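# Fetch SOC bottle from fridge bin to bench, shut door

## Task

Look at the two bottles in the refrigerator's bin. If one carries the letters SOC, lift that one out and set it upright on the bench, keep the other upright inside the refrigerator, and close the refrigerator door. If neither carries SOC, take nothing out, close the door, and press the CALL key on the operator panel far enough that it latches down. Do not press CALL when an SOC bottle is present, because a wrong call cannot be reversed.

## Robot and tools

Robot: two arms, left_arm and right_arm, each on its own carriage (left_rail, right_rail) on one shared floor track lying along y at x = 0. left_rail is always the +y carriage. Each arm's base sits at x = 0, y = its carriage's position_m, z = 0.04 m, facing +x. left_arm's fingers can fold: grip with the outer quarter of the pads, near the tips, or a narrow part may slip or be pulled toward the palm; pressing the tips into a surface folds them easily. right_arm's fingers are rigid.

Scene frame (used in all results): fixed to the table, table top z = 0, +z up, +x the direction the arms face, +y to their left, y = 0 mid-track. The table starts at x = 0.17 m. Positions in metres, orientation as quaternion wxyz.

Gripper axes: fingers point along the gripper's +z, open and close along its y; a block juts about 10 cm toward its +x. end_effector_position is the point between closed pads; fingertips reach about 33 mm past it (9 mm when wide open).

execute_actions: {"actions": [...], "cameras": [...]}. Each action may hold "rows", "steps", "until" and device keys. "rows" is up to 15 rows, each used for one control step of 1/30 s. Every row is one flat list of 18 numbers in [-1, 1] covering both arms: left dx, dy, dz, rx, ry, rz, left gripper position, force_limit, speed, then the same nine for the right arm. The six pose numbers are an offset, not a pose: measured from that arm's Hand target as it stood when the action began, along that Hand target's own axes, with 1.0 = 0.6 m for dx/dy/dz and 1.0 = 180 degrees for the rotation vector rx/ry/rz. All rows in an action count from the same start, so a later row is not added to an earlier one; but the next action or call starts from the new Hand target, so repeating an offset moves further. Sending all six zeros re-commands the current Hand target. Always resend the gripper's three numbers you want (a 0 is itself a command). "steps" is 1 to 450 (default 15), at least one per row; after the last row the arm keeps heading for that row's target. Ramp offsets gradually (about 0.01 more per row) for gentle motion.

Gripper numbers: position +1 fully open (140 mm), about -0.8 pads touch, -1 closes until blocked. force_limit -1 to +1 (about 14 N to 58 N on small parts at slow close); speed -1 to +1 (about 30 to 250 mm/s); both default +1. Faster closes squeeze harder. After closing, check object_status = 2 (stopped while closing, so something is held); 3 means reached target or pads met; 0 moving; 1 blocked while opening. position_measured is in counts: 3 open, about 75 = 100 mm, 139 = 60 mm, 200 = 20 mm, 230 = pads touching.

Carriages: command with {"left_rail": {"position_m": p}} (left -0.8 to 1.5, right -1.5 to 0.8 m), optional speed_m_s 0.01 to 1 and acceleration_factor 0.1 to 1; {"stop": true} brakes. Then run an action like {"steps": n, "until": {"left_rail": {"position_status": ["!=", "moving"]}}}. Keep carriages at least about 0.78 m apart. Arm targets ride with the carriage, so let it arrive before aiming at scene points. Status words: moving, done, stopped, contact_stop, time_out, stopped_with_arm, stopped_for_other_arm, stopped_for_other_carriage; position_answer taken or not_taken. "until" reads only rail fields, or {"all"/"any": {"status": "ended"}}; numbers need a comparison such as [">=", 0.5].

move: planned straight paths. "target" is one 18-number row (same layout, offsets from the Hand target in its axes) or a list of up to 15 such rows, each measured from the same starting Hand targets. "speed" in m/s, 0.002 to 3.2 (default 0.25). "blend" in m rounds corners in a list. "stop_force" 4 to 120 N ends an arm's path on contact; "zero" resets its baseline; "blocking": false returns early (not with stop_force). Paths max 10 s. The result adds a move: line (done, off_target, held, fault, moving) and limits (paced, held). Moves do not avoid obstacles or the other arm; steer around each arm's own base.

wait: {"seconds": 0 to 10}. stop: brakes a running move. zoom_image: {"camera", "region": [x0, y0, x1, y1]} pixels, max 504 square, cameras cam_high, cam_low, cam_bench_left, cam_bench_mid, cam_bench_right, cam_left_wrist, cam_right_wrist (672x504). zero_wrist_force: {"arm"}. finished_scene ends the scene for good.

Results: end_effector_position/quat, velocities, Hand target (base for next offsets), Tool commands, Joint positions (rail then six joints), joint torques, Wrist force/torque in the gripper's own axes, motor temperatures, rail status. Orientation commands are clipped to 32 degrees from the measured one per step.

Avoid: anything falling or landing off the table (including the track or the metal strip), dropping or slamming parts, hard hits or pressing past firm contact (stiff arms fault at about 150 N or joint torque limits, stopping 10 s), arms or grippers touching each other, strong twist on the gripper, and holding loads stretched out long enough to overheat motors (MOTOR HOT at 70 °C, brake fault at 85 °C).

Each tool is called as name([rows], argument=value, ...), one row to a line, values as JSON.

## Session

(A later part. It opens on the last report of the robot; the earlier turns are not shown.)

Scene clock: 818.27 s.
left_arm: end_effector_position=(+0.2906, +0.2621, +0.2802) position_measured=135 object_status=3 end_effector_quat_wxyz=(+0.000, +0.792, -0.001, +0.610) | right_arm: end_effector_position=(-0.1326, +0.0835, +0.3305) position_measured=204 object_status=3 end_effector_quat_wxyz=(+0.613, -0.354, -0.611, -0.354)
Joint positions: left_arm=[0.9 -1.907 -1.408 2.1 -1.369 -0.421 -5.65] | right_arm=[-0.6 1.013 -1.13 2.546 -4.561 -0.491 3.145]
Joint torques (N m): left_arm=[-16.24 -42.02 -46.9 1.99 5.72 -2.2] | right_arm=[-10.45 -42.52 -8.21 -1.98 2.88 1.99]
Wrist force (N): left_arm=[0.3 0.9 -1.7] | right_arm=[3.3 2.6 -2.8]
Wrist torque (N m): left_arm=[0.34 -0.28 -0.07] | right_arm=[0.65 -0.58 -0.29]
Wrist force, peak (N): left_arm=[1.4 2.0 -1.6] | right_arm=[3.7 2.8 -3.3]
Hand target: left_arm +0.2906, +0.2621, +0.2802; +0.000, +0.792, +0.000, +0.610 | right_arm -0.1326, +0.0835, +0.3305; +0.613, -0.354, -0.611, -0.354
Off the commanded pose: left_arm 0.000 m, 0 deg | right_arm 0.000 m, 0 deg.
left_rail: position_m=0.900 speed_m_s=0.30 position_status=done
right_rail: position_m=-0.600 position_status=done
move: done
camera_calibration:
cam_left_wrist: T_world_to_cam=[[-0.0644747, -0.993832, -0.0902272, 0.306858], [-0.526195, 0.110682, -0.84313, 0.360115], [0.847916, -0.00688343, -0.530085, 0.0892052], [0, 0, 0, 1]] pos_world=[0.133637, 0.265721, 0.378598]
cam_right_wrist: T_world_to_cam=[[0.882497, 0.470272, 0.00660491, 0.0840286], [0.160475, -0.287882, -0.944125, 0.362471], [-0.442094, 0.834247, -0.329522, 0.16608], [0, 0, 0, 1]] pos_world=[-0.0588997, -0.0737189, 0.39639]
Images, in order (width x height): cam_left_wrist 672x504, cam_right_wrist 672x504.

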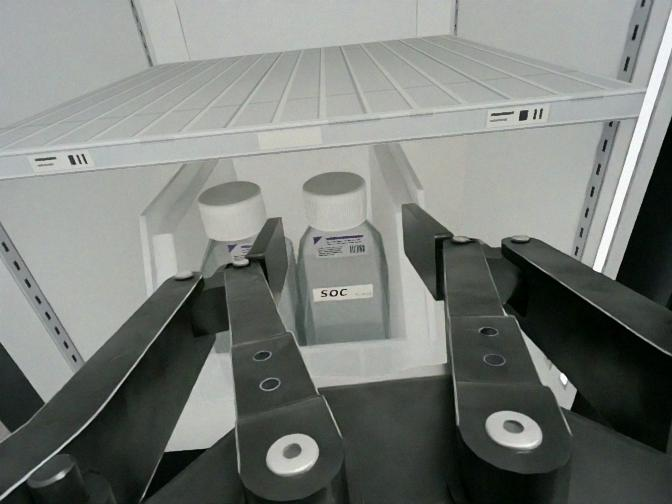

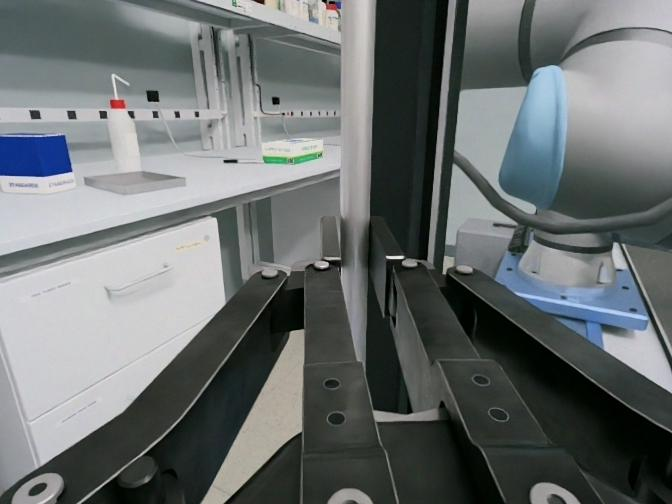

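move(target=[0,-0.0012,0.1833,0,0,0,-0.05,1,-1, 0,0,0,0,0,0,-0.59,1,-1], speed=0.06, stop_force=10, cameras=["cam_left_wrist"])

zoom_image(camera="cam_left_wrist", region=[220, 100, 480, 360])

Scene clock: 833.10 s.
left_arm: end_effector_position=(+0.3969, +0.2627, +0.2520) position_measured=135 object_status=3 end_effector_quat_wxyz=(+0.000, +0.792, +0.000, +0.610) | right_arm: end_effector_position=(-0.1326, +0.0835, +0.3305) position_measured=204 object_status=3 end_effector_quat_wxyz=(+0.613, -0.354, -0.611, -0.354)
Joint positions: left_arm=[0.9 -1.74 -1.366 2.185 -1.825 -0.308 -5.298] | right_arm=[-0.6 1.013 -1.13 2.546 -4.561 -0.491 3.145]
Joint torques (N m): left_arm=[10.02 -44.65 -30.26 -7.12 6.72 1.28] | right_arm=[-7.16 -41.78 -8.84 -1.36 2.54 1.63]
Wrist force (N): left_arm=[-0.1 1.0 -1.6] | right_arm=[3.2 2.1 -3.1]
Wrist torque (N m): left_arm=[0.36 -0.21 -0.32] | right_arm=[0.53 -0.56 -0.29]
Wrist force, peak (N): left_arm=[0.4 1.3 -2.4] | right_arm=[3.8 2.3 -3.6]
Hand target: left_arm +0.3969, +0.2627, +0.2520; +0.000, +0.792, +0.000, +0.610 | right_arm -0.1326, +0.0835, +0.3305; +0.613, -0.354, -0.611, -0.354
Off the commanded pose: left_arm 0.000 m, 0 deg | right_arm 0.000 m, 0 deg.
left_rail: position_m=0.900 speed_m_s=0.30 position_status=done
right_rail: position_m=-0.600 position_status=done
move: done
camera_calibration:
cam_left_wrist: T_world_to_cam=[[-0.0644967, -0.993843, -0.0900867, 0.311732], [-0.526147, 0.110574, -0.843174, 0.392324], [0.847944, -0.00698307, -0.53004, -0.0158155], [0, 0, 0, 1]] pos_world=[0.239937, 0.266321, 0.350498]
Images, in order (width x height): cam_left_wrist 672x504.

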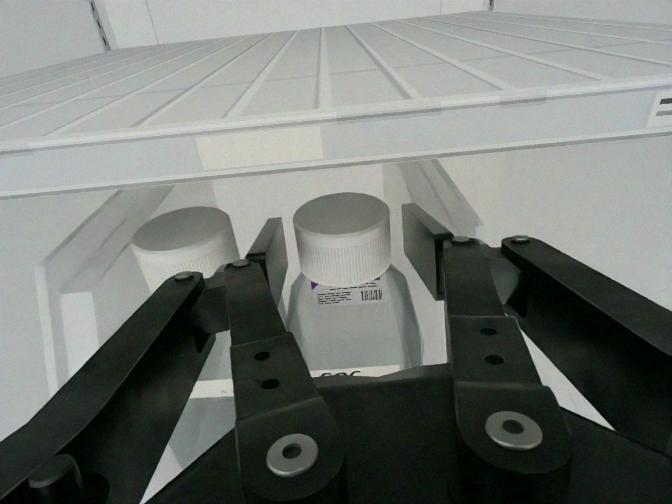

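Scaled by 1.938 from the camera's 672x504 image, which has a finer 960x720 frame.

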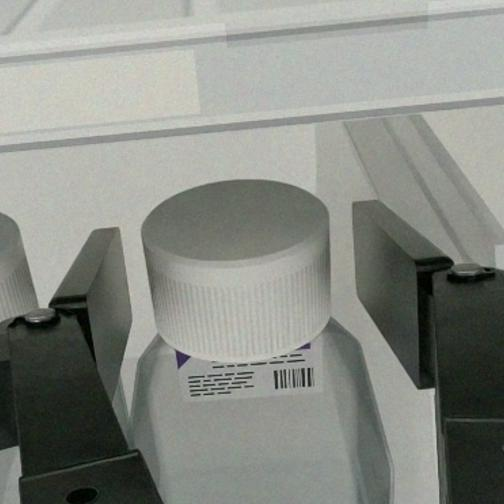

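execute_actions([
  {"rows": [[0,0,0,0,0,0,-1,0.5,-1, 0,0,0,0,0,0,-0.59,1,-1]], "steps": 60},
], cameras=["cam_left_wrist"])

zoom_image(camera="cam_left_wrist", region=[220, 100, 480, 360])

Scene clock: 839.83 s.
left_arm: end_effector_position=(+0.3969, +0.2627, +0.2520) position_measured=161 object_status=2 end_effector_quat_wxyz=(+0.000, +0.792, +0.000, +0.610) | right_arm: end_effector_position=(-0.1326, +0.0835, +0.3305) position_measured=204 object_status=3 end_effector_quat_wxyz=(+0.613, -0.354, -0.611, -0.354)
Joint positions: left_arm=[0.9 -1.74 -1.366 2.185 -1.825 -0.308 -5.298] | right_arm=[-0.6 1.013 -1.13 2.546 -4.561 -0.491 3.145]
Joint torques (N m): left_arm=[6.24 -44.56 -34.37 -6.81 4.79 1.49] | right_arm=[-6.34 -42.62 -9.06 -1.17 2.86 1.49]
Wrist force (N): left_arm=[1.8 0.3 -2.9] | right_arm=[2.9 1.8 -3.2]
Wrist torque (N m): left_arm=[0.36 -0.25 -0.37] | right_arm=[0.45 -0.53 -0.29]
Wrist force, peak (N): left_arm=[2.0 0.1 -3.3] | right_arm=[3.7 2.8 -3.3]
Hand target: left_arm +0.3969, +0.2627, +0.2520; +0.000, +0.792, +0.000, +0.610 | right_arm -0.1326, +0.0835, +0.3305; +0.613, -0.354, -0.611, -0.354
Off the commanded pose: left_arm 0.000 m, 0 deg | right_arm 0.000 m, 0 deg.
left_rail: position_m=0.900 speed_m_s=0.30 position_status=done
right_rail: position_m=-0.600 position_status=done
camera_calibration:
cam_left_wrist: T_world_to_cam=[[-0.0645492, -0.993832, -0.0901705, 0.311761], [-0.526141, 0.110673, -0.843165, 0.392209], [0.847944, -0.00698321, -0.53004, -0.0158683], [0, 0, 0, 1]] pos_world=[0.239937, 0.266321, 0.350398]
Images, in order (width x height): cam_left_wrist 672x504.

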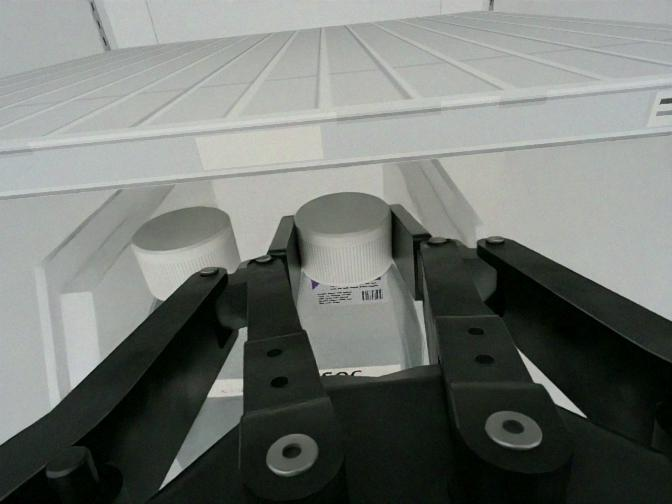

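Scaled by 1.938 from the camera's 672x504 image, which has a finer 960x720 frame.

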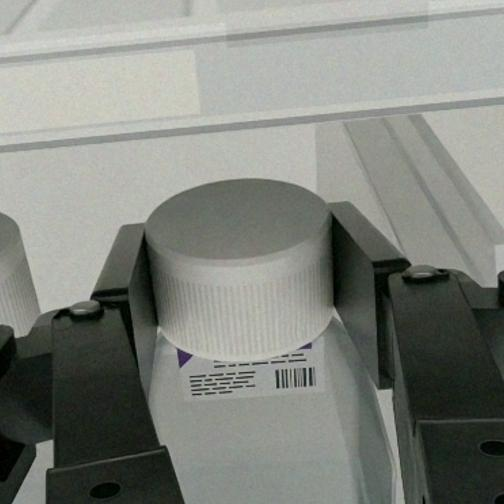

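move(target=[0.0225,0,-0.006,0,0,0,-1,0.5,-1, 0,0,0,0,0,0,-0.59,1,-1], speed=0.04, stop_force=30, cameras=["cam_left_wrist"])

Scene clock: 862.53 s.
left_arm: end_effector_position=(+0.3969, +0.2627, +0.2660) position_measured=161 object_status=2 end_effector_quat_wxyz=(+0.000, +0.792, +0.000, +0.610) | right_arm: end_effector_position=(-0.1326, +0.0835, +0.3305) position_measured=204 object_status=3 end_effector_quat_wxyz=(+0.613, -0.354, -0.611, -0.354)
Joint positions: left_arm=[0.9 -1.74 -1.386 2.175 -1.796 -0.308 -5.299] | right_arm=[-0.6 1.013 -1.13 2.546 -4.561 -0.491 3.145]
Joint torques (N m): left_arm=[-13.88 -78.12 -47.4 0.35 0.7 -2.08] | right_arm=[-5.85 -41.31 -8.24 -0.26 2.82 1.25]
Wrist force (N): left_arm=[-3.4 1.3 -0.9] | right_arm=[3.8 2.7 -3.1]
Wrist torque (N m): left_arm=[0.41 -0.33 -0.16] | right_arm=[0.67 -0.64 -0.29]
Wrist force, peak (N): left_arm=[-4.0 1.1 -0.8] | right_arm=[3.7 2.7 -3.6]
Hand target: left_arm +0.3969, +0.2627, +0.2660; +0.000, +0.792, +0.000, +0.610 | right_arm -0.1326, +0.0835, +0.3305; +0.613, -0.354, -0.611, -0.354
Off the commanded pose: left_arm 0.000 m, 0 deg | right_arm 0.000 m, 0 deg.
left_rail: position_m=0.900 speed_m_s=0.30 position_status=done
right_rail: position_m=-0.600 position_status=done
move: done
camera_calibration:
cam_left_wrist: T_world_to_cam=[[-0.0644967, -0.993843, -0.0900867, 0.312984], [-0.526147, 0.110574, -0.843174, 0.404045], [0.847944, -0.00698307, -0.53004, -0.00844799], [0, 0, 0, 1]] pos_world=[0.239937, 0.266321, 0.364398]
Images, in order (width x height): cam_left_wrist 672x504.

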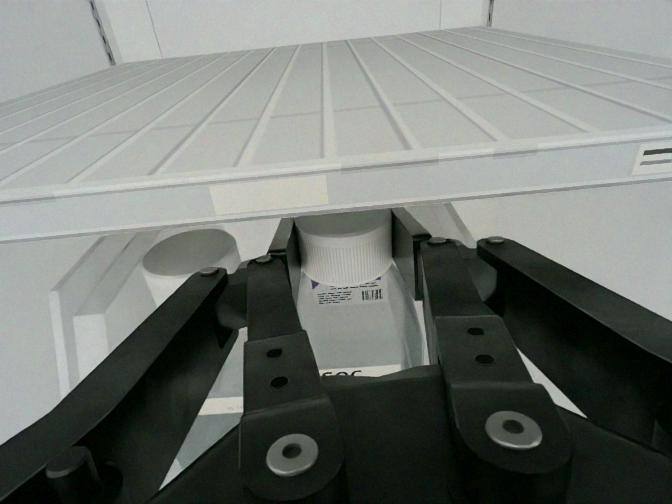

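move([
  [-0.0037,0,-0.0432,0,0.0833,0,-1,0.5,-1, 0,0,0,0,0,0,-0.59,1,-1],
  [-0.0147,0,-0.1143,0,0.1667,0,-1,0.5,-1, 0,0,0,0,0,0,-0.59,1,-1],
], speed=0.07, blend=[0.004,0], stop_force=30, cameras=["cam_left_wrist", "cam_right_wrist"])

Scene clock: 870.57 s.
left_arm: end_effector_position=(+0.3282, +0.2628, +0.2750) position_measured=161 object_status=2 end_effector_quat_wxyz=(-0.028, +0.699, -0.025, +0.715) | right_arm: end_effector_position=(-0.1326, +0.0835, +0.3305) position_measured=204 object_status=3 end_effector_quat_wxyz=(+0.613, -0.354, -0.611, -0.354)
Joint positions: left_arm=[0.9 -1.866 -1.202 1.99 -0.712 -0.3 -6.282] | right_arm=[-0.6 1.013 -1.13 2.546 -4.561 -0.491 3.145]
Joint torques (N m): left_arm=[-12.27 -56.06 -41.56 5.75 -4.46 -0.92] | right_arm=[-4.31 -43.07 -8.33 0.64 2.53 1.14]
Wrist force (N): left_arm=[-3.5 2.7 -1.0] | right_arm=[3.1 2.8 -2.8]
Wrist torque (N m): left_arm=[0.26 -0.32 -0.41] | right_arm=[0.70 -0.50 -0.29]
Wrist force, peak (N): left_arm=[-4.0 3.7 -1.8] | right_arm=[3.8 2.6 -3.3]
Hand target: left_arm +0.3283, +0.2627, +0.2750; +0.001, +0.608, +0.000, +0.794 | right_arm -0.1326, +0.0835, +0.3305; +0.613, -0.354, -0.611, -0.354
Off the commanded pose: left_arm 0.000 m, 15 deg | right_arm 0.000 m, 0 deg.
left_rail: position_m=0.900 speed_m_s=0.30 position_status=done
right_rail: position_m=-0.600 position_status=done
joint sent to its limit (left arm) — joint 7 (wrist 3), lower limit.
move: off_target (left_arm)
camera_calibration:
cam_left_wrist: T_world_to_cam=[[-0.0297659, -0.983588, -0.177959, 0.319509], [-0.272403, 0.179281, -0.945333, 0.302249], [0.961723, 0.0203379, -0.273269, -0.0605564], [0, 0, 0, 1]] pos_world=[0.150083, 0.261309, 0.326038]
cam_right_wrist: T_world_to_cam=[[0.882497, 0.470272, 0.00660491, 0.0840286], [0.160475, -0.287882, -0.944125, 0.362471], [-0.442094, 0.834247, -0.329522, 0.16608], [0, 0, 0, 1]] pos_world=[-0.0588997, -0.0737189, 0.39639]
Images, in order (width x height): cam_left_wrist 672x504, cam_right_wrist 672x504.

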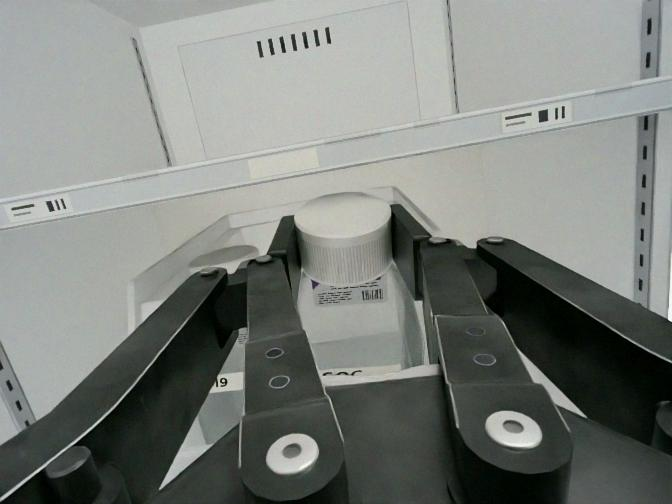

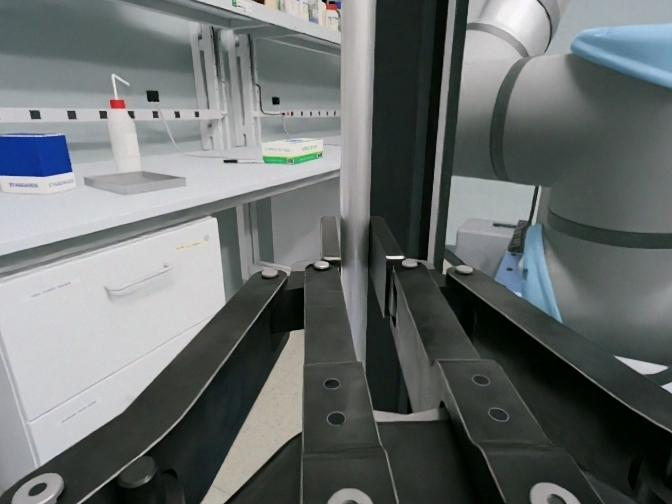

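move([
  [-0.0258,0,0.0672,0,-0.0833,0,-1,0.5,-1, 0,0,0,0,0,0,-0.59,1,-1],
  [-0.0442,0,0.1067,0,-0.1667,0,-1,0.5,-1, 0,0,0,0,0,0,-0.59,1,-1],
], speed=0.07, blend=[0.004,0], stop_force=30, cameras=["cam_left_wrist"])

Scene clock: 891.20 s.
left_arm: end_effector_position=(+0.3971, +0.2627, +0.2662) position_measured=161 object_status=2 end_effector_quat_wxyz=(+0.000, +0.792, +0.000, +0.610) | right_arm: end_effector_position=(-0.1326, +0.0835, +0.3305) position_measured=204 object_status=3 end_effector_quat_wxyz=(+0.613, -0.354, -0.611, -0.354)
Joint positions: left_arm=[0.9 -1.74 -1.386 2.175 -1.797 -0.307 -5.298] | right_arm=[-0.6 1.013 -1.13 2.546 -4.561 -0.491 3.145]
Joint torques (N m): left_arm=[9.22 -76.79 -32.82 -7.19 -0.07 1.5] | right_arm=[-1.93 -42.89 -8.22 1.27 2.49 0.96]
Wrist force (N): left_arm=[-3.6 1.0 -0.8] | right_arm=[3.1 2.3 -3.2]
Wrist torque (N m): left_arm=[0.37 -0.27 -0.31] | right_arm=[0.58 -0.50 -0.29]
Wrist force, peak (N): left_arm=[-3.9 2.6 -3.4] | right_arm=[3.8 2.0 -3.8]
Hand target: left_arm +0.3971, +0.2627, +0.2662; +0.000, +0.792, +0.000, +0.610 | right_arm -0.1326, +0.0835, +0.3305; +0.613, -0.354, -0.611, -0.354
Off the commanded pose: left_arm 0.000 m, 0 deg | right_arm 0.000 m, 0 deg.
left_rail: position_m=0.900 speed_m_s=0.30 position_status=done
right_rail: position_m=-0.600 position_status=done
move: done
camera_calibration:
cam_left_wrist: T_world_to_cam=[[-0.0644967, -0.993843, -0.0900867, 0.313015], [-0.526147, 0.110574, -0.843174, 0.404318], [0.847944, -0.00698307, -0.53004, -0.00851157], [0, 0, 0, 1]] pos_world=[0.240137, 0.266321, 0.364598]
Images, in order (width x height): cam_left_wrist 672x504.

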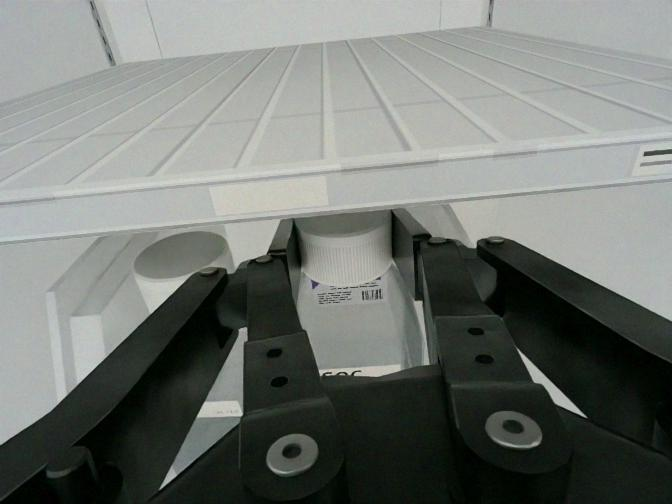

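move(target=[-0.0228,0,0.0061,0,0,0,-1,0.5,-1, 0,0,0,0,0,0,-0.59,1,-1], speed=0.025, stop_force=5)

Scene clock: 897.37 s.
left_arm: end_effector_position=(+0.3971, +0.2627, +0.2520) position_measured=161 object_status=2 end_effector_quat_wxyz=(+0.000, +0.792, +0.000, +0.610) | right_arm: end_effector_position=(-0.1326, +0.0835, +0.3305) position_measured=204 object_status=3 end_effector_quat_wxyz=(+0.613, -0.354, -0.611, -0.354)
Joint positions: left_arm=[0.9 -1.74 -1.366 2.185 -1.826 -0.307 -5.298] | right_arm=[-0.6 1.013 -1.13 2.546 -4.561 -0.491 3.145]
Joint torques (N m): left_arm=[9.42 -45.01 -28.93 -6.55 3.26 2.03] | right_arm=[-3.03 -42.12 -7.41 1.59 2.22 1.13]
Wrist force (N): left_arm=[-0.6 0.5 -1.9] | right_arm=[3.2 2.5 -2.9]
Wrist torque (N m): left_arm=[0.34 -0.27 -0.34] | right_arm=[0.63 -0.57 -0.29]
Wrist force, peak (N): left_arm=[-4.1 1.0 -0.6] | right_arm=[4.0 2.5 -3.9]
Hand target: left_arm +0.3971, +0.2627, +0.2521; +0.000, +0.792, +0.000, +0.610 | right_arm -0.1326, +0.0835, +0.3305; +0.613, -0.354, -0.611, -0.354
Off the commanded pose: left_arm 0.000 m, 0 deg | right_arm 0.000 m, 0 deg.
left_rail: position_m=0.900 speed_m_s=0.30 position_status=done
right_rail: position_m=-0.600 position_status=done
move: done

execute_actions([
  {"rows": [[0,0,0,0,0,0,-0.05,0.5,-1, 0,0,0,0,0,0,-0.59,1,-1]], "steps": 30},
])

move([
  [0,0,-0.25,0,0,0,-0.05,0.5,-1, 0,0,0,0,0,0,-0.59,1,-1],
  [0,-0.1333,-0.25,0,0,0.6667,-0.05,0.5,-1, 0,0,0,0,0,0,-0.59,1,-1],
  [0,-0.1333,-0.25,0,0,-0.6667,-0.05,0.5,-1, 0,0,0,0,0,0,-0.59,1,-1],
  [0,0,-0.25,0,0,0,-0.05,0.5,-1, 0,0,0,0,0,0,-0.59,1,-1],
], speed=[0.12,0.7,0.7,0.7], cameras=["cam_left_wrist"])

Scene clock: 905.90 s.
left_arm: end_effector_position=(+0.3971, +0.2627, +0.2520) position_measured=135 object_status=3 end_effector_quat_wxyz=(+0.000, +0.792, +0.000, +0.610) | right_arm: end_effector_position=(-0.1326, +0.0835, +0.3305) position_measured=204 object_status=3 end_effector_quat_wxyz=(+0.613, -0.354, -0.611, -0.354)
Joint positions: left_arm=[0.9 -1.74 -1.366 2.185 -1.826 -0.307 -5.298] | right_arm=[-0.6 1.013 -1.13 2.546 -4.561 -0.491 3.145]
Joint torques (N m): left_arm=[5.72 -46.18 -30.05 -6.29 4.88 1.6] | right_arm=[-0.52 -42.45 -8.14 1.86 2.22 1.19]
Wrist force (N): left_arm=[-0.1 1.2 -1.9] | right_arm=[3.0 2.5 -3.2]
Wrist torque (N m): left_arm=[0.39 -0.21 -0.33] | right_arm=[0.61 -0.55 -0.29]
Wrist force, peak (N): left_arm=[-0.1 1.2 -1.9] | right_arm=[3.6 2.4 -3.8]
Hand target: left_arm +0.3971, +0.2627, +0.2521; +0.000, +0.792, +0.000, +0.610 | right_arm -0.1326, +0.0835, +0.3305; +0.613, -0.354, -0.611, -0.354
Off the commanded pose: left_arm 0.000 m, 0 deg | right_arm 0.000 m, 0 deg.
left_rail: position_m=0.900 speed_m_s=0.30 position_status=done
right_rail: position_m=-0.600 position_status=done

Scene clock: 914.07 s.
left_arm: end_effector_position=(+0.2521, +0.2628, +0.2904) position_measured=135 object_status=3 end_effector_quat_wxyz=(+0.000, +0.792, +0.000, +0.610) | right_arm: end_effector_position=(-0.1326, +0.0835, +0.3305) position_measured=204 object_status=3 end_effector_quat_wxyz=(+0.613, -0.354, -0.611, -0.354)
Joint positions: left_arm=[0.9 -1.966 -1.412 2.07 -1.261 -0.468 0.551] | right_arm=[-0.6 1.013 -1.13 2.546 -4.561 -0.491 3.145]
Joint torques (N m): left_arm=[7.83 -77.81 -31.75 -5.06 -2.62 1.64] | right_arm=[0.22 -44.62 -7.61 1.37 2.26 0.76]
Wrist force (N): left_arm=[-0.1 1.1 -1.6] | right_arm=[3.5 2.4 -2.8]
Wrist torque (N m): left_arm=[0.37 -0.21 -0.32] | right_arm=[0.60 -0.63 -0.28]
Wrist force, peak (N): left_arm=[-0.7 3.3 -1.8] | right_arm=[3.9 2.7 -3.5]
Hand target: left_arm +0.2521, +0.2629, +0.2904; +0.000, +0.792, +0.000, +0.610 | right_arm -0.1326, +0.0835, +0.3305; +0.613, -0.354, -0.611, -0.354
Off the commanded pose: left_arm 0.000 m, 0 deg | right_arm 0.000 m, 0 deg.
left_rail: position_m=0.900 speed_m_s=0.30 position_status=done
right_rail: position_m=-0.600 position_status=done
move: done
camera_calibration:
cam_left_wrist: T_world_to_cam=[[-0.0644891, -0.993843, -0.0900919, 0.305943], [-0.526076, 0.110574, -0.843219, 0.348431], [0.847989, -0.00698321, -0.529968, 0.127236], [0, 0, 0, 1]] pos_world=[0.0951367, 0.266421, 0.388798]
Images, in order (width x height): cam_left_wrist 672x504.

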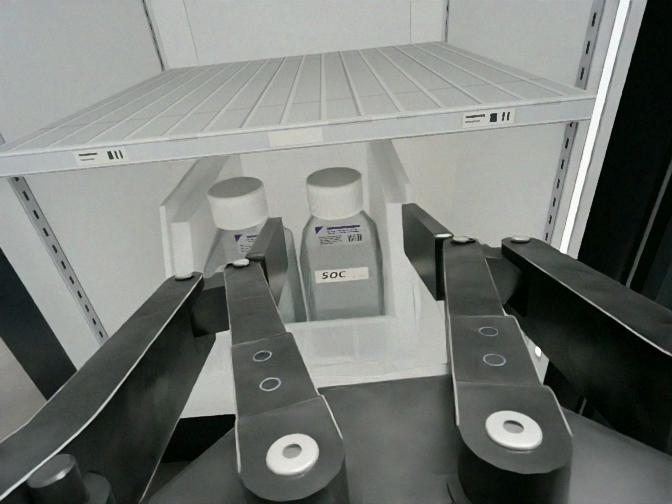

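move(target=[0,0,0.25,0,0,0,-0.05,0.5,-1, 0,0,0,0,0,0,-0.59,1,-1], speed=0.1, stop_force=10)

execute_actions([
  {"rows": [[0,0,0,0,0,0,-1,0.5,-1, 0,0,0,0,0,0,-0.59,1,-1]], "steps": 60},
], cameras=["cam_left_wrist"])

zoom_image(camera="cam_left_wrist", region=[220, 100, 480, 360])

Scene clock: 920.07 s.
left_arm: end_effector_position=(+0.3971, +0.2627, +0.2520) position_measured=135 object_status=3 end_effector_quat_wxyz=(+0.000, +0.792, +0.000, +0.610) | right_arm: end_effector_position=(-0.1326, +0.0835, +0.3305) position_measured=204 object_status=3 end_effector_quat_wxyz=(+0.613, -0.354, -0.611, -0.354)
Joint positions: left_arm=[0.9 -1.74 -1.366 2.185 -1.826 -0.307 0.986] | right_arm=[-0.6 1.013 -1.13 2.546 -4.561 -0.491 3.145]
Joint torques (N m): left_arm=[7.25 -51.67 -28.41 -6.92 6.54 1.67] | right_arm=[0.15 -43.87 -6.72 1.63 2.25 1.06]
Wrist force (N): left_arm=[-0.3 1.3 -1.4] | right_arm=[3.4 2.0 -3.4]
Wrist torque (N m): left_arm=[0.41 -0.18 -0.32] | right_arm=[0.51 -0.62 -0.28]
Wrist force, peak (N): left_arm=[-0.2 0.9 -2.9] | right_arm=[3.4 2.8 -3.6]
Hand target: left_arm +0.3971, +0.2627, +0.2521; +0.000, +0.792, +0.000, +0.610 | right_arm -0.1326, +0.0835, +0.3305; +0.613, -0.354, -0.611, -0.354
Off the commanded pose: left_arm 0.000 m, 0 deg | right_arm 0.000 m, 0 deg.
left_rail: position_m=0.900 speed_m_s=0.30 position_status=done
right_rail: position_m=-0.600 position_status=done
move: done

Scene clock: 922.27 s.
left_arm: end_effector_position=(+0.3971, +0.2627, +0.2520) position_measured=161 object_status=2 end_effector_quat_wxyz=(+0.000, +0.792, +0.000, +0.610) | right_arm: end_effector_position=(-0.1326, +0.0835, +0.3305) position_measured=204 object_status=3 end_effector_quat_wxyz=(+0.613, -0.354, -0.611, -0.354)
Joint positions: left_arm=[0.9 -1.74 -1.366 2.185 -1.826 -0.307 0.986] | right_arm=[-0.6 1.013 -1.13 2.546 -4.561 -0.491 3.145]
Joint torques (N m): left_arm=[8.92 -64.46 -33.84 -6.51 3.84 1.82] | right_arm=[-0.16 -44.13 -8.08 1.36 2.61 0.82]
Wrist force (N): left_arm=[2.9 0.2 -3.5] | right_arm=[2.9 2.2 -3.5]
Wrist torque (N m): left_arm=[0.37 -0.21 -0.39] | right_arm=[0.53 -0.54 -0.29]
Wrist force, peak (N): left_arm=[3.0 0.4 -3.8] | right_arm=[3.5 2.5 -3.6]
Hand target: left_arm +0.3971, +0.2627, +0.2521; +0.000, +0.792, +0.000, +0.610 | right_arm -0.1326, +0.0835, +0.3305; +0.613, -0.354, -0.611, -0.354
Off the commanded pose: left_arm 0.000 m, 0 deg | right_arm 0.000 m, 0 deg.
left_rail: position_m=0.900 speed_m_s=0.30 position_status=done
right_rail: position_m=-0.600 position_status=done
camera_calibration:
cam_left_wrist: T_world_to_cam=[[-0.0645492, -0.993832, -0.0901705, 0.311774], [-0.526141, 0.110673, -0.843165, 0.392314], [0.847944, -0.00698321, -0.53004, -0.0160379], [0, 0, 0, 1]] pos_world=[0.240137, 0.266321, 0.350398]
Images, in order (width x height): cam_left_wrist 672x504.

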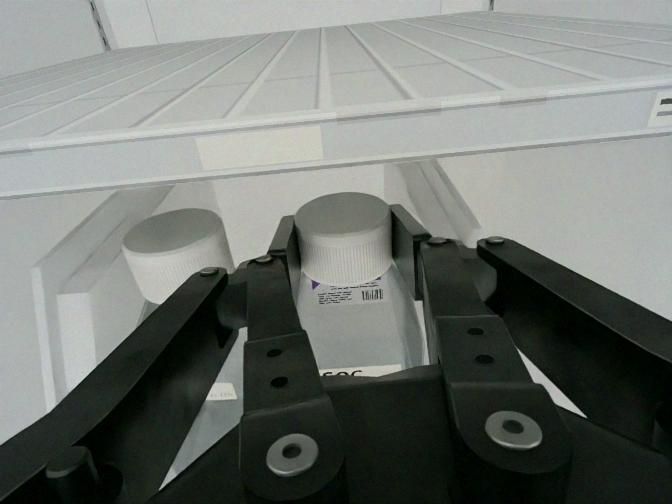

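Scaled by 1.938 from the camera's 672x504 image, which has a finer 960x720 frame.

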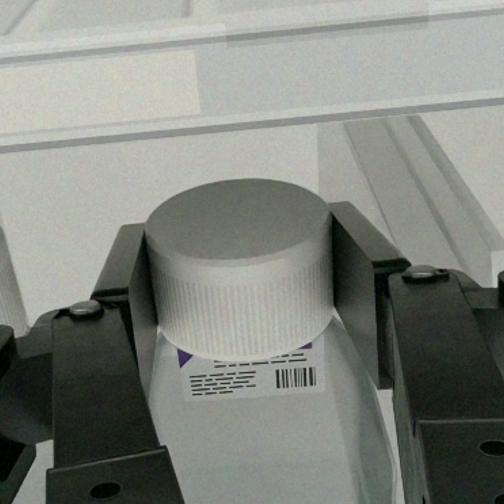

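move([
  [0.0225,0,-0.006,0,0,0,-1,0.5,-1, 0,0,0,0,0,0,-0.59,1,-1],
  [0.0188,0,-0.0492,0,0.0833,0,-1,0.5,-1, 0,0,0,0,0,0,-0.59,1,-1],
  [0.0078,0,-0.1203,0,0.1667,0,-1,0.5,-1, 0,0,0,0,0,0,-0.59,1,-1],
], speed=[0.04,0.08,0.08], blend=[0.003,0.004,0], stop_force=30, cameras=["cam_left_wrist"])

Scene clock: 937.87 s.
left_arm: end_effector_position=(+0.3410, +0.2647, +0.2741) position_measured=161 object_status=2 end_effector_quat_wxyz=(+0.000, +0.637, -0.001, +0.771) | right_arm: end_effector_position=(-0.1332, +0.0831, +0.3304) position_measured=204 object_status=3 end_effector_quat_wxyz=(+0.613, -0.354, -0.612, -0.354)
Joint positions: left_arm=[0.9 -1.838 -1.029 1.906 -0.246 -0.326 -0.603] | right_arm=[-0.6 1.013 -1.13 2.547 -4.561 -0.49 3.145]
Joint torques (N m): left_arm=[-5.11 -80.29 -28.3 3.99 -2.09 -0.32] | right_arm=[-74.35 -16.95 -26.78 7.42 -29.84 2.75]
Wrist force (N): left_arm=[-3.4 1.1 -3.0] | right_arm=[28.3 -93.1 45.3]
Wrist torque (N m): left_arm=[0.52 -0.56 -0.16] | right_arm=[0.18 -0.31 -0.04]
Wrist force, peak (N): left_arm=[-5.1 0.8 -4.8] | right_arm=[2.5 -110.0 -44.6]
Hand target: left_arm +0.3410, +0.2647, +0.2741; +0.000, +0.637, -0.001, +0.771 (not the last commanded pose) | right_arm -0.1332, +0.0831, +0.3304; +0.613, -0.354, -0.612, -0.354 (not the last commanded pose)
Tool commands: left_gripper/position=-1.0 left_gripper/force_limit=+0.498039 left_gripper/speed=-1.0 right_gripper/position=-0.59 right_gripper/force_limit=+1.0 right_gripper/speed=-1.0
Off the commanded pose: left_arm 0.013 m, 4 deg | right_arm 0.001 m, 0 deg.
FORCE FAULT: contact force on the left arm reached its limit, and that arm stopped for 10 seconds. The contact can be on any part of that arm, not only on its tool. That arm's remaining commands of this call were not run. That arm's target is now where it stood when the stop ended, not its last command. That arm accepts commands again.
left_rail: position_m=0.900 speed_m_s=0.30 position_status=done
right_rail: position_m=-0.600 position_status=done
move: fault (left_arm), contact (right_arm); path passed 2 of 3 targets
camera_calibration:
cam_left_wrist: T_world_to_cam=[[-0.0179311, -0.99375, -0.11018, 0.301717], [-0.108266, 0.11148, -0.987852, 0.278121], [0.99396, -0.00578446, -0.109588, -0.122062], [0, 0, 0, 1]] pos_world=[0.156846, 0.26812, 0.294609]
Images, in order (width x height): cam_left_wrist 672x504.

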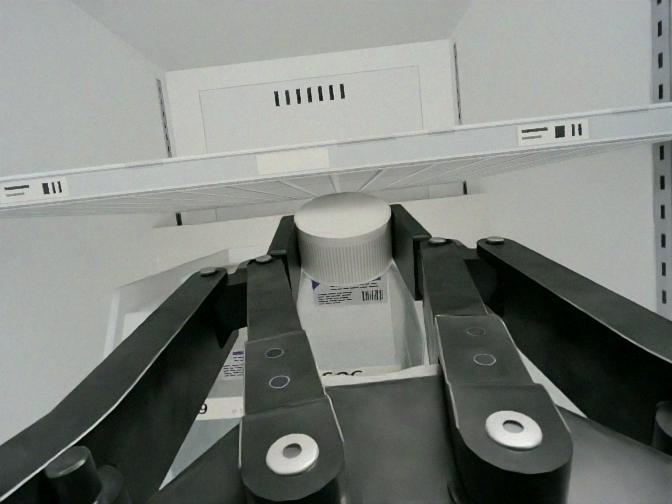

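move(target=[-0.0154,0.0033,0.0485,0,-0.0606,0,-1,0.5,-1, 0,0,0,0,0,0,-0.59,1,-1], speed=0.06, cameras=["cam_left_wrist", "cam_right_wrist"])

zoom_image(camera="cam_right_wrist", region=[240, 160, 440, 360])

Scene clock: 967.20 s.
left_arm: end_effector_position=(+0.3713, +0.2627, +0.2705) position_measured=161 object_status=2 end_effector_quat_wxyz=(+0.000, +0.707, -0.001, +0.707) | right_arm: end_effector_position=(-0.1332, +0.0831, +0.3304) position_measured=204 object_status=3 end_effector_quat_wxyz=(+0.613, -0.354, -0.612, -0.354)
Joint positions: left_arm=[0.9 -1.799 -1.219 2.008 -0.789 -0.228 0.002] | right_arm=[-0.6 1.013 -1.13 2.547 -4.561 -0.49 3.145]
Joint torques (N m): left_arm=[7.43 -89.35 -27.41 -2.1 3.43 1.1] | right_arm=[25.88 -60.71 -0.48 -5.13 3.96 2.21]
Wrist force (N): left_arm=[-3.9 1.1 -2.0] | right_arm=[1.1 12.8 -7.6]
Wrist torque (N m): left_arm=[0.46 -0.38 -0.39] | right_arm=[1.08 -0.36 -0.29]
Wrist force, peak (N): left_arm=[-3.8 0.8 -3.5] | right_arm=[28.5 -93.8 45.9]
Hand target: left_arm +0.3713, +0.2627, +0.2705; +0.000, +0.707, -0.001, +0.707 | right_arm -0.1332, +0.0831, +0.3304; +0.613, -0.354, -0.612, -0.354
Off the commanded pose: left_arm 0.000 m, 0 deg | right_arm 0.000 m, 0 deg.
left_rail: position_m=0.900 speed_m_s=0.30 position_status=done
right_rail: position_m=-0.600 position_status=done
move: done
camera_calibration:
cam_left_wrist: T_world_to_cam=[[-0.0382363, -0.993751, -0.104864, 0.306022], [-0.292993, 0.111478, -0.949593, 0.336369], [0.95535, -0.00558439, -0.295425, -0.0880511], [0, 0, 0, 1]] pos_world=[0.194375, 0.26612, 0.325492]
cam_right_wrist: T_world_to_cam=[[0.881778, 0.471619, 0.00649433, 0.0845394], [0.160866, -0.287767, -0.944093, 0.362358], [-0.443384, 0.833526, -0.329614, 0.16607], [0, 0, 0, 1]] pos_world=[-0.0592035, -0.0740189, 0.39629]
Images, in order (width x height): cam_left_wrist 672x504, cam_right_wrist 672x504.

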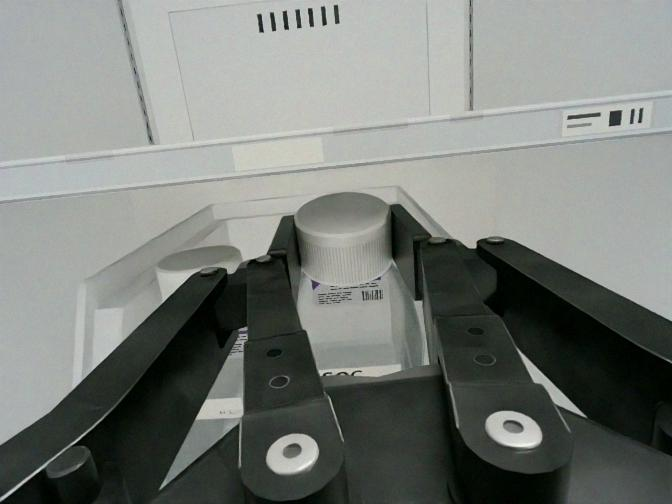

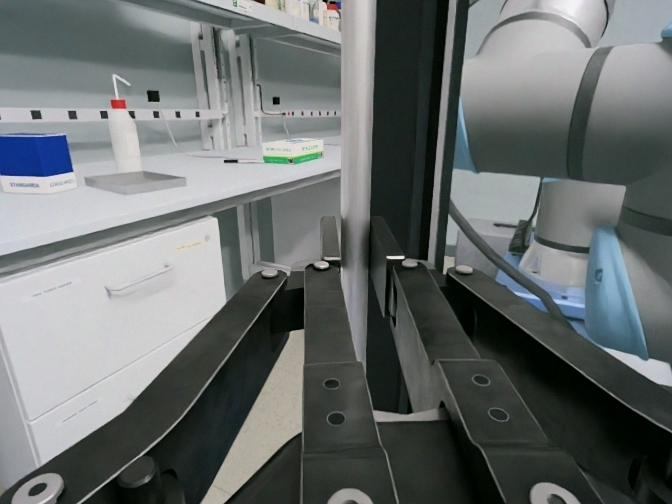

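Scaled by 2.520 from the camera's 672x504 image, which has a finer 960x720 frame.

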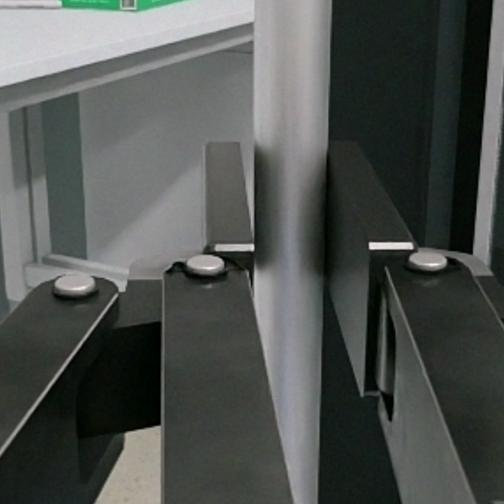

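move(target=[0,0,0,0,0,0,-1,0.5,-1, 0,-0.0715,-0.1348,0,0,0,-0.59,1,-1], speed=0.06, stop_force=30, cameras=["cam_right_wrist"])

zoom_image(camera="cam_right_wrist", region=[240, 160, 440, 360])

Scene clock: 978.97 s.
left_arm: end_effector_position=(+0.3713, +0.2627, +0.2705) position_measured=161 object_status=2 end_effector_quat_wxyz=(+0.000, +0.707, -0.001, +0.707) | right_arm: end_effector_position=(-0.1299, -0.0084, +0.3303) position_measured=204 object_status=3 end_effector_quat_wxyz=(+0.613, -0.354, -0.612, -0.354)
Joint positions: left_arm=[0.9 -1.799 -1.219 2.008 -0.789 -0.228 0.002] | right_arm=[-0.6 0.815 -1.156 2.732 -4.722 -0.292 3.148]
Joint torques (N m): left_arm=[10.58 -90.11 -27.58 -2.72 3.7 1.46] | right_arm=[-17.19 -17.53 6.67 -3.7 4.73 2.82]
Wrist force (N): left_arm=[-3.9 1.0 -2.0] | right_arm=[5.0 8.3 -5.2]
Wrist torque (N m): left_arm=[0.44 -0.38 -0.39] | right_arm=[0.88 -0.29 -0.32]
Wrist force, peak (N): left_arm=[-4.1 1.0 -2.5] | right_arm=[2.6 14.0 -6.5]
Hand target: left_arm +0.3713, +0.2627, +0.2705; +0.000, +0.707, -0.001, +0.707 | right_arm -0.1299, -0.0084, +0.3303; +0.613, -0.354, -0.612, -0.354
Off the commanded pose: left_arm 0.000 m, 0 deg | right_arm 0.000 m, 0 deg.
left_rail: position_m=0.900 speed_m_s=0.30 position_status=done
right_rail: position_m=-0.600 position_status=done
move: done
camera_calibration:
cam_right_wrist: T_world_to_cam=[[0.881838, 0.471507, 0.00653908, 0.124838], [0.16086, -0.287757, -0.944098, 0.335422], [-0.443267, 0.833593, -0.329601, 0.243736], [0, 0, 0, 1]] pos_world=[-0.0560032, -0.165519, 0.39619]
Images, in order (width x height): cam_right_wrist 672x504.

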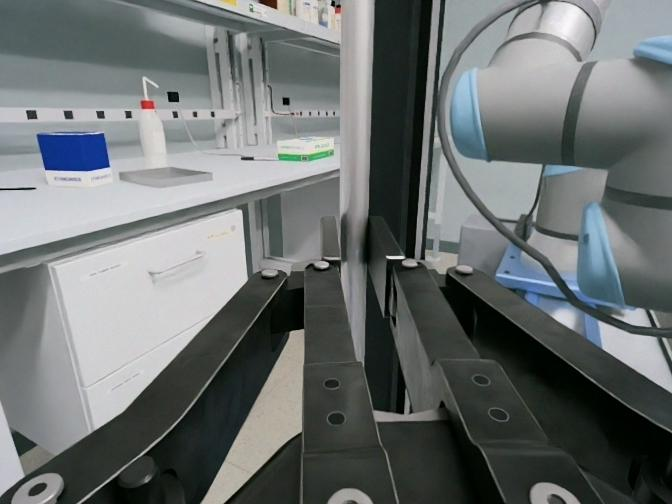

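Scaled by 2.520 from the camera's 672x504 image, which has a finer 960x720 frame.

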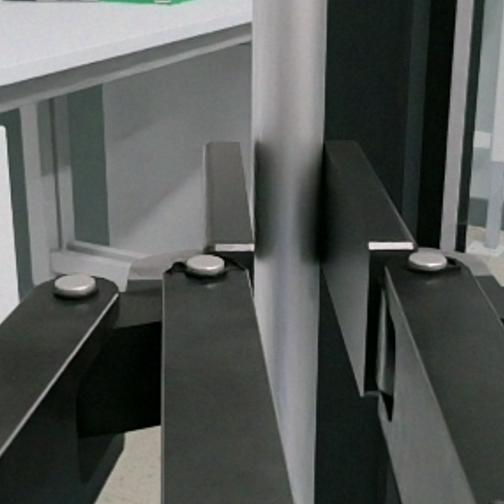

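execute_actions([
  {"right_rail": {"position_m": -0.66, "speed_m_s": 0.04}, "steps": 120, "until": {"right_rail": {"position_status": ["!=", "moving"]}}},
], cameras=["cam_right_wrist"])

zoom_image(camera="cam_right_wrist", region=[240, 160, 440, 360])

Scene clock: 992.43 s.
left_arm: end_effector_position=(+0.3713, +0.2627, +0.2705) position_measured=161 object_status=2 end_effector_quat_wxyz=(+0.000, +0.707, -0.001, +0.707) | right_arm: end_effector_position=(-0.1274, -0.0552, +0.3303) position_measured=204 object_status=3 end_effector_quat_wxyz=(+0.612, -0.356, -0.611, -0.355)
Joint positions: left_arm=[0.9 -1.799 -1.219 2.008 -0.789 -0.228 0.002] | right_arm=[-0.648 0.814 -1.156 2.731 -4.721 -0.296 3.148]
Joint torques (N m): left_arm=[8.55 -88.87 -26.98 -1.79 3.11 1.72] | right_arm=[42.6 -38.52 22.77 -9.42 31.34 -0.41]
Wrist force (N): left_arm=[-3.9 1.1 -2.3] | right_arm=[-15.3 98.0 -32.0]
Wrist torque (N m): left_arm=[0.45 -0.37 -0.39] | right_arm=[-0.78 -0.93 -0.17]
Wrist force, peak (N): left_arm=[-4.2 1.2 -2.3] | right_arm=[-16.7 145.9 -48.6]
Hand target: left_arm +0.3713, +0.2627, +0.2705; +0.000, +0.707, -0.001, +0.707 | right_arm -0.1274, -0.0552, +0.3303; +0.612, -0.356, -0.611, -0.355 (not the last commanded pose)
Tool commands: left_gripper/position=-1.0 left_gripper/force_limit=+0.5 left_gripper/speed=-1.0 right_gripper/position=-0.592157 right_gripper/force_limit=+1.0 right_gripper/speed=-1.0
Off the commanded pose: left_arm 0.000 m, 0 deg | right_arm 0.003 m, 0 deg.
TORQUE FAULT: the external load on joint 6 (wrist 2) of the right arm reached its load limit, and that arm stopped for 10 seconds. A torque fault puts only its own arm into a fault stop. That arm's remaining commands of this call were not run. That arm's target is now where it stood when the stop ended, not its last command. That arm keeps its grip as last carried out and accepts commands again: back off and push less far. That arm stops again whenever a joint's load reaches its limit.
left_rail: position_m=0.900 speed_m_s=0.30 position_status=done
right_rail: position_m=-0.648 speed_m_s=0.04 position_status=stopped_with_arm position_answer=taken
camera_calibration:
cam_right_wrist: T_world_to_cam=[[0.884494, 0.466508, 0.00634094, 0.144741], [0.159072, -0.288767, -0.944092, 0.321249], [-0.438595, 0.836053, -0.329621, 0.284626], [0, 0, 0, 1]] pos_world=[-0.0542891, -0.212719, 0.39619]
Images, in order (width x height): cam_right_wrist 672x504.

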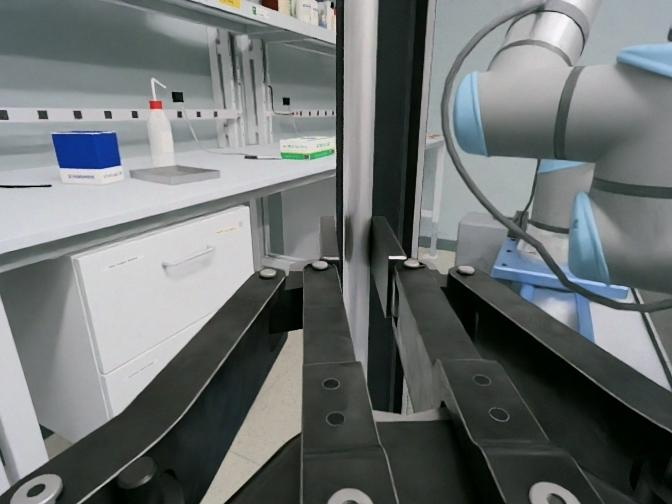

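Scaled by 2.520 from the camera's 672x504 image, which has a finer 960x720 frame.

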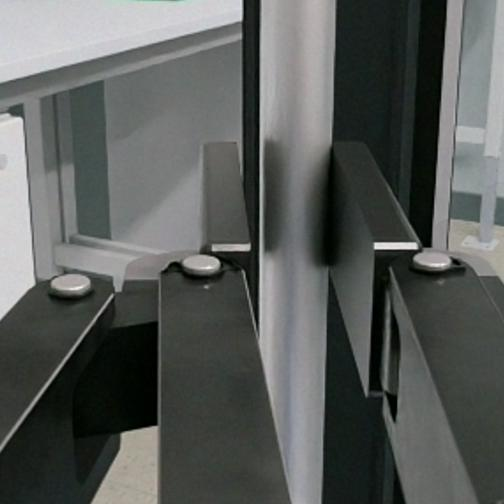

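move(target=[0,0,0,0,0,0,-1,0.5,-1, 0,0.01,0,0,0,0,-0.59,1,-1], speed=0.03, cameras=["cam_right_wrist", "cam_bench_mid"])

zoom_image(camera="cam_right_wrist", region=[240, 160, 440, 360])

Scene clock: 995.63 s.
left_arm: end_effector_position=(+0.3713, +0.2627, +0.2705) position_measured=161 object_status=2 end_effector_quat_wxyz=(+0.000, +0.707, -0.001, +0.707) | right_arm: end_effector_position=(-0.1225, -0.0524, +0.3303) position_measured=204 object_status=3 end_effector_quat_wxyz=(+0.612, -0.355, -0.611, -0.355)
Joint positions: left_arm=[0.9 -1.799 -1.219 2.008 -0.789 -0.228 0.002] | right_arm=[-0.648 0.807 -1.156 2.723 -4.713 -0.289 3.148]
Joint torques (N m): left_arm=[7.18 -90.49 -26.27 -2.67 3.4 1.78] | right_arm=[-17.81 -33.86 -8.29 3.02 1.98 2.63]
Wrist force (N): left_arm=[-3.7 1.1 -2.2] | right_arm=[2.4 3.8 -3.2]
Wrist torque (N m): left_arm=[0.46 -0.42 -0.39] | right_arm=[1.04 -0.39 -0.29]
Wrist force, peak (N): left_arm=[-4.1 0.9 -2.4] | right_arm=[-12.3 98.2 -32.5]
Hand target: left_arm +0.3713, +0.2627, +0.2705; +0.000, +0.707, -0.001, +0.707 | right_arm -0.1222, -0.0522, +0.3303; +0.612, -0.356, -0.611, -0.355
Off the commanded pose: left_arm 0.000 m, 0 deg | right_arm 0.000 m, 0 deg.
left_rail: position_m=0.900 speed_m_s=0.30 position_status=done
right_rail: position_m=-0.648 speed_m_s=0.04 position_status=stopped_with_arm position_answer=taken
move: done
camera_calibration:
cam_right_wrist: T_world_to_cam=[[0.884277, 0.466921, 0.00632044, 0.139186], [0.159189, -0.288699, -0.944093, 0.321299], [-0.438992, 0.835846, -0.329618, 0.284369], [0, 0, 0, 1]] pos_world=[-0.0493902, -0.209919, 0.39619]
Images, in order (width x height): cam_bench_mid 672x504, cam_right_wrist 672x504.

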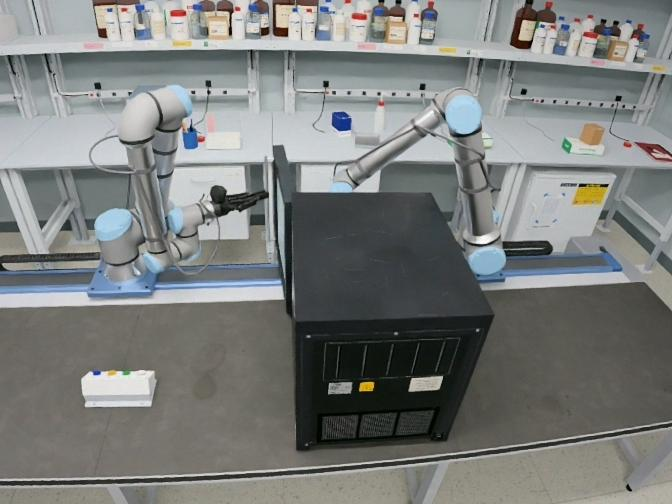

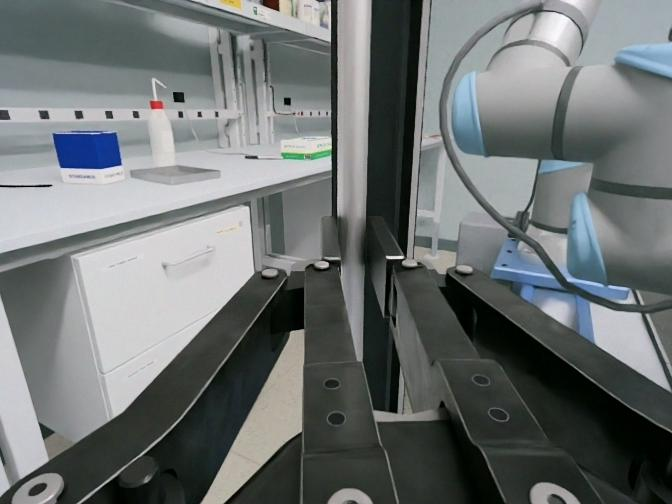

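Scaled by 2.520 from the camera's 672x504 image, which has a finer 960x720 frame.

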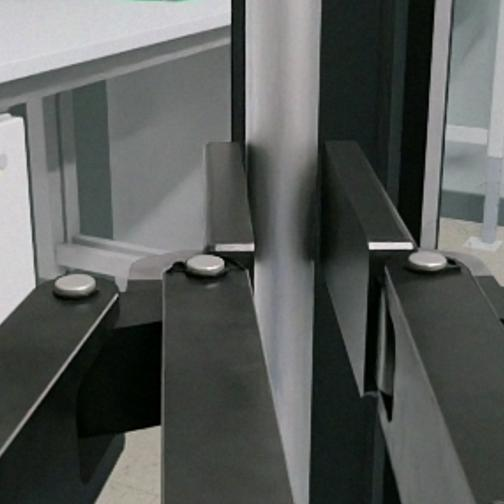

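move(target=[0.0078,0,-0.0715,0,0.0833,0,-1,0.5,-1, 0,0,0,0,0,0,-0.59,1,-1], speed=0.07, stop_force=30, cameras=["cam_left_wrist", "cam_right_wrist"])

zoom_image(camera="cam_left_wrist", region=[220, 100, 480, 360])

Scene clock: 1006.37 s.
left_arm: end_effector_position=(+0.3284, +0.2627, +0.2752) position_measured=161 object_status=2 end_effector_quat_wxyz=(+0.000, +0.609, -0.001, +0.793) | right_arm: end_effector_position=(-0.1222, -0.0522, +0.3303) position_measured=204 object_status=3 end_effector_quat_wxyz=(+0.612, -0.356, -0.611, -0.355)
Joint positions: left_arm=[0.9 -1.849 -0.968 1.881 -0.139 -0.379 -0.736] | right_arm=[-0.648 0.807 -1.156 2.723 -4.713 -0.289 3.148]
Joint torques (N m): left_arm=[-16.26 -69.16 -33 8.24 -7.34 -2.05] | right_arm=[-18.79 -38.44 -7.22 3.03 -1.76 -2.79]
Wrist force (N): left_arm=[-3.4 1.0 -3.2] | right_arm=[0.6 6.7 -3.6]
Wrist torque (N m): left_arm=[0.50 -0.56 -0.15] | right_arm=[1.69 0.03 -0.30]
Wrist force, peak (N): left_arm=[-3.9 0.8 -3.6] | right_arm=[0.7 7.7 -3.7]
Hand target: left_arm +0.3284, +0.2627, +0.2752; +0.000, +0.609, -0.001, +0.793 | right_arm -0.1222, -0.0522, +0.3303; +0.612, -0.356, -0.611, -0.355
Off the commanded pose: left_arm 0.000 m, 0 deg | right_arm 0.000 m, 0 deg.
left_rail: position_m=0.900 speed_m_s=0.30 position_status=done
right_rail: position_m=-0.648 speed_m_s=0.04 position_status=stopped_with_arm position_answer=taken
move: done
camera_calibration:
cam_left_wrist: T_world_to_cam=[[-0.0101108, -0.99375, -0.11117, 0.297319], [-0.0373862, 0.111474, -0.993064, 0.256306], [0.99925, -0.00588443, -0.0382796, -0.130749], [0, 0, 0, 1]] pos_world=[0.143239, 0.26612, 0.282576]
cam_right_wrist: T_world_to_cam=[[0.884494, 0.466508, 0.00634094, 0.138789], [0.159072, -0.288767, -0.944092, 0.32126], [-0.438595, 0.836053, -0.329621, 0.284482], [0, 0, 0, 1]] pos_world=[-0.0490891, -0.209819, 0.39619]
Images, in order (width x height): cam_left_wrist 672x504, cam_right_wrist 672x504.

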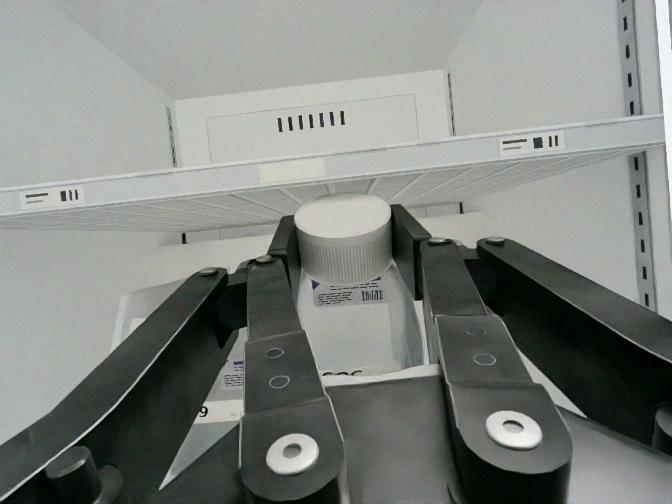

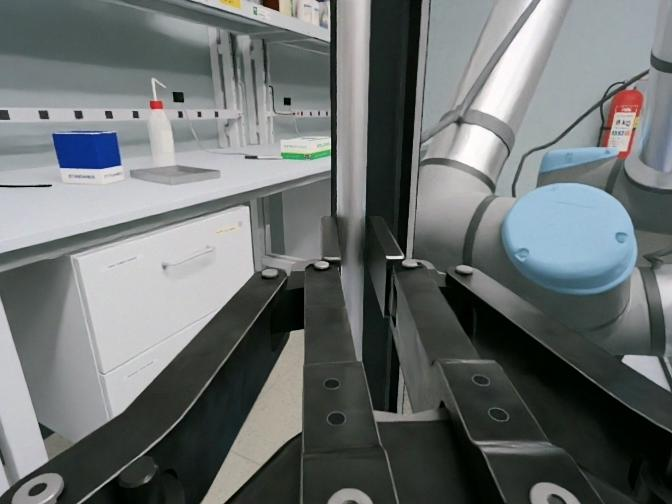

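Scaled by 1.938 from the camera's 672x504 image, which has a finer 960x720 frame.

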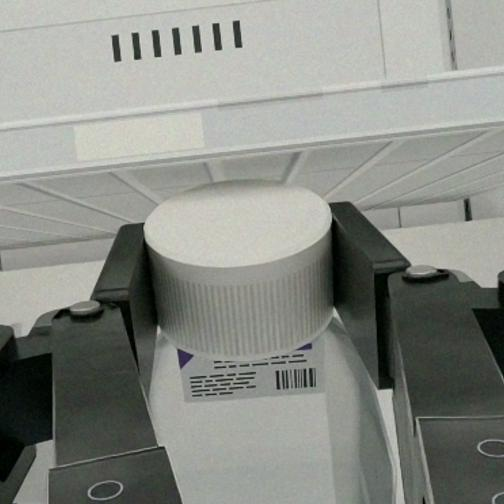

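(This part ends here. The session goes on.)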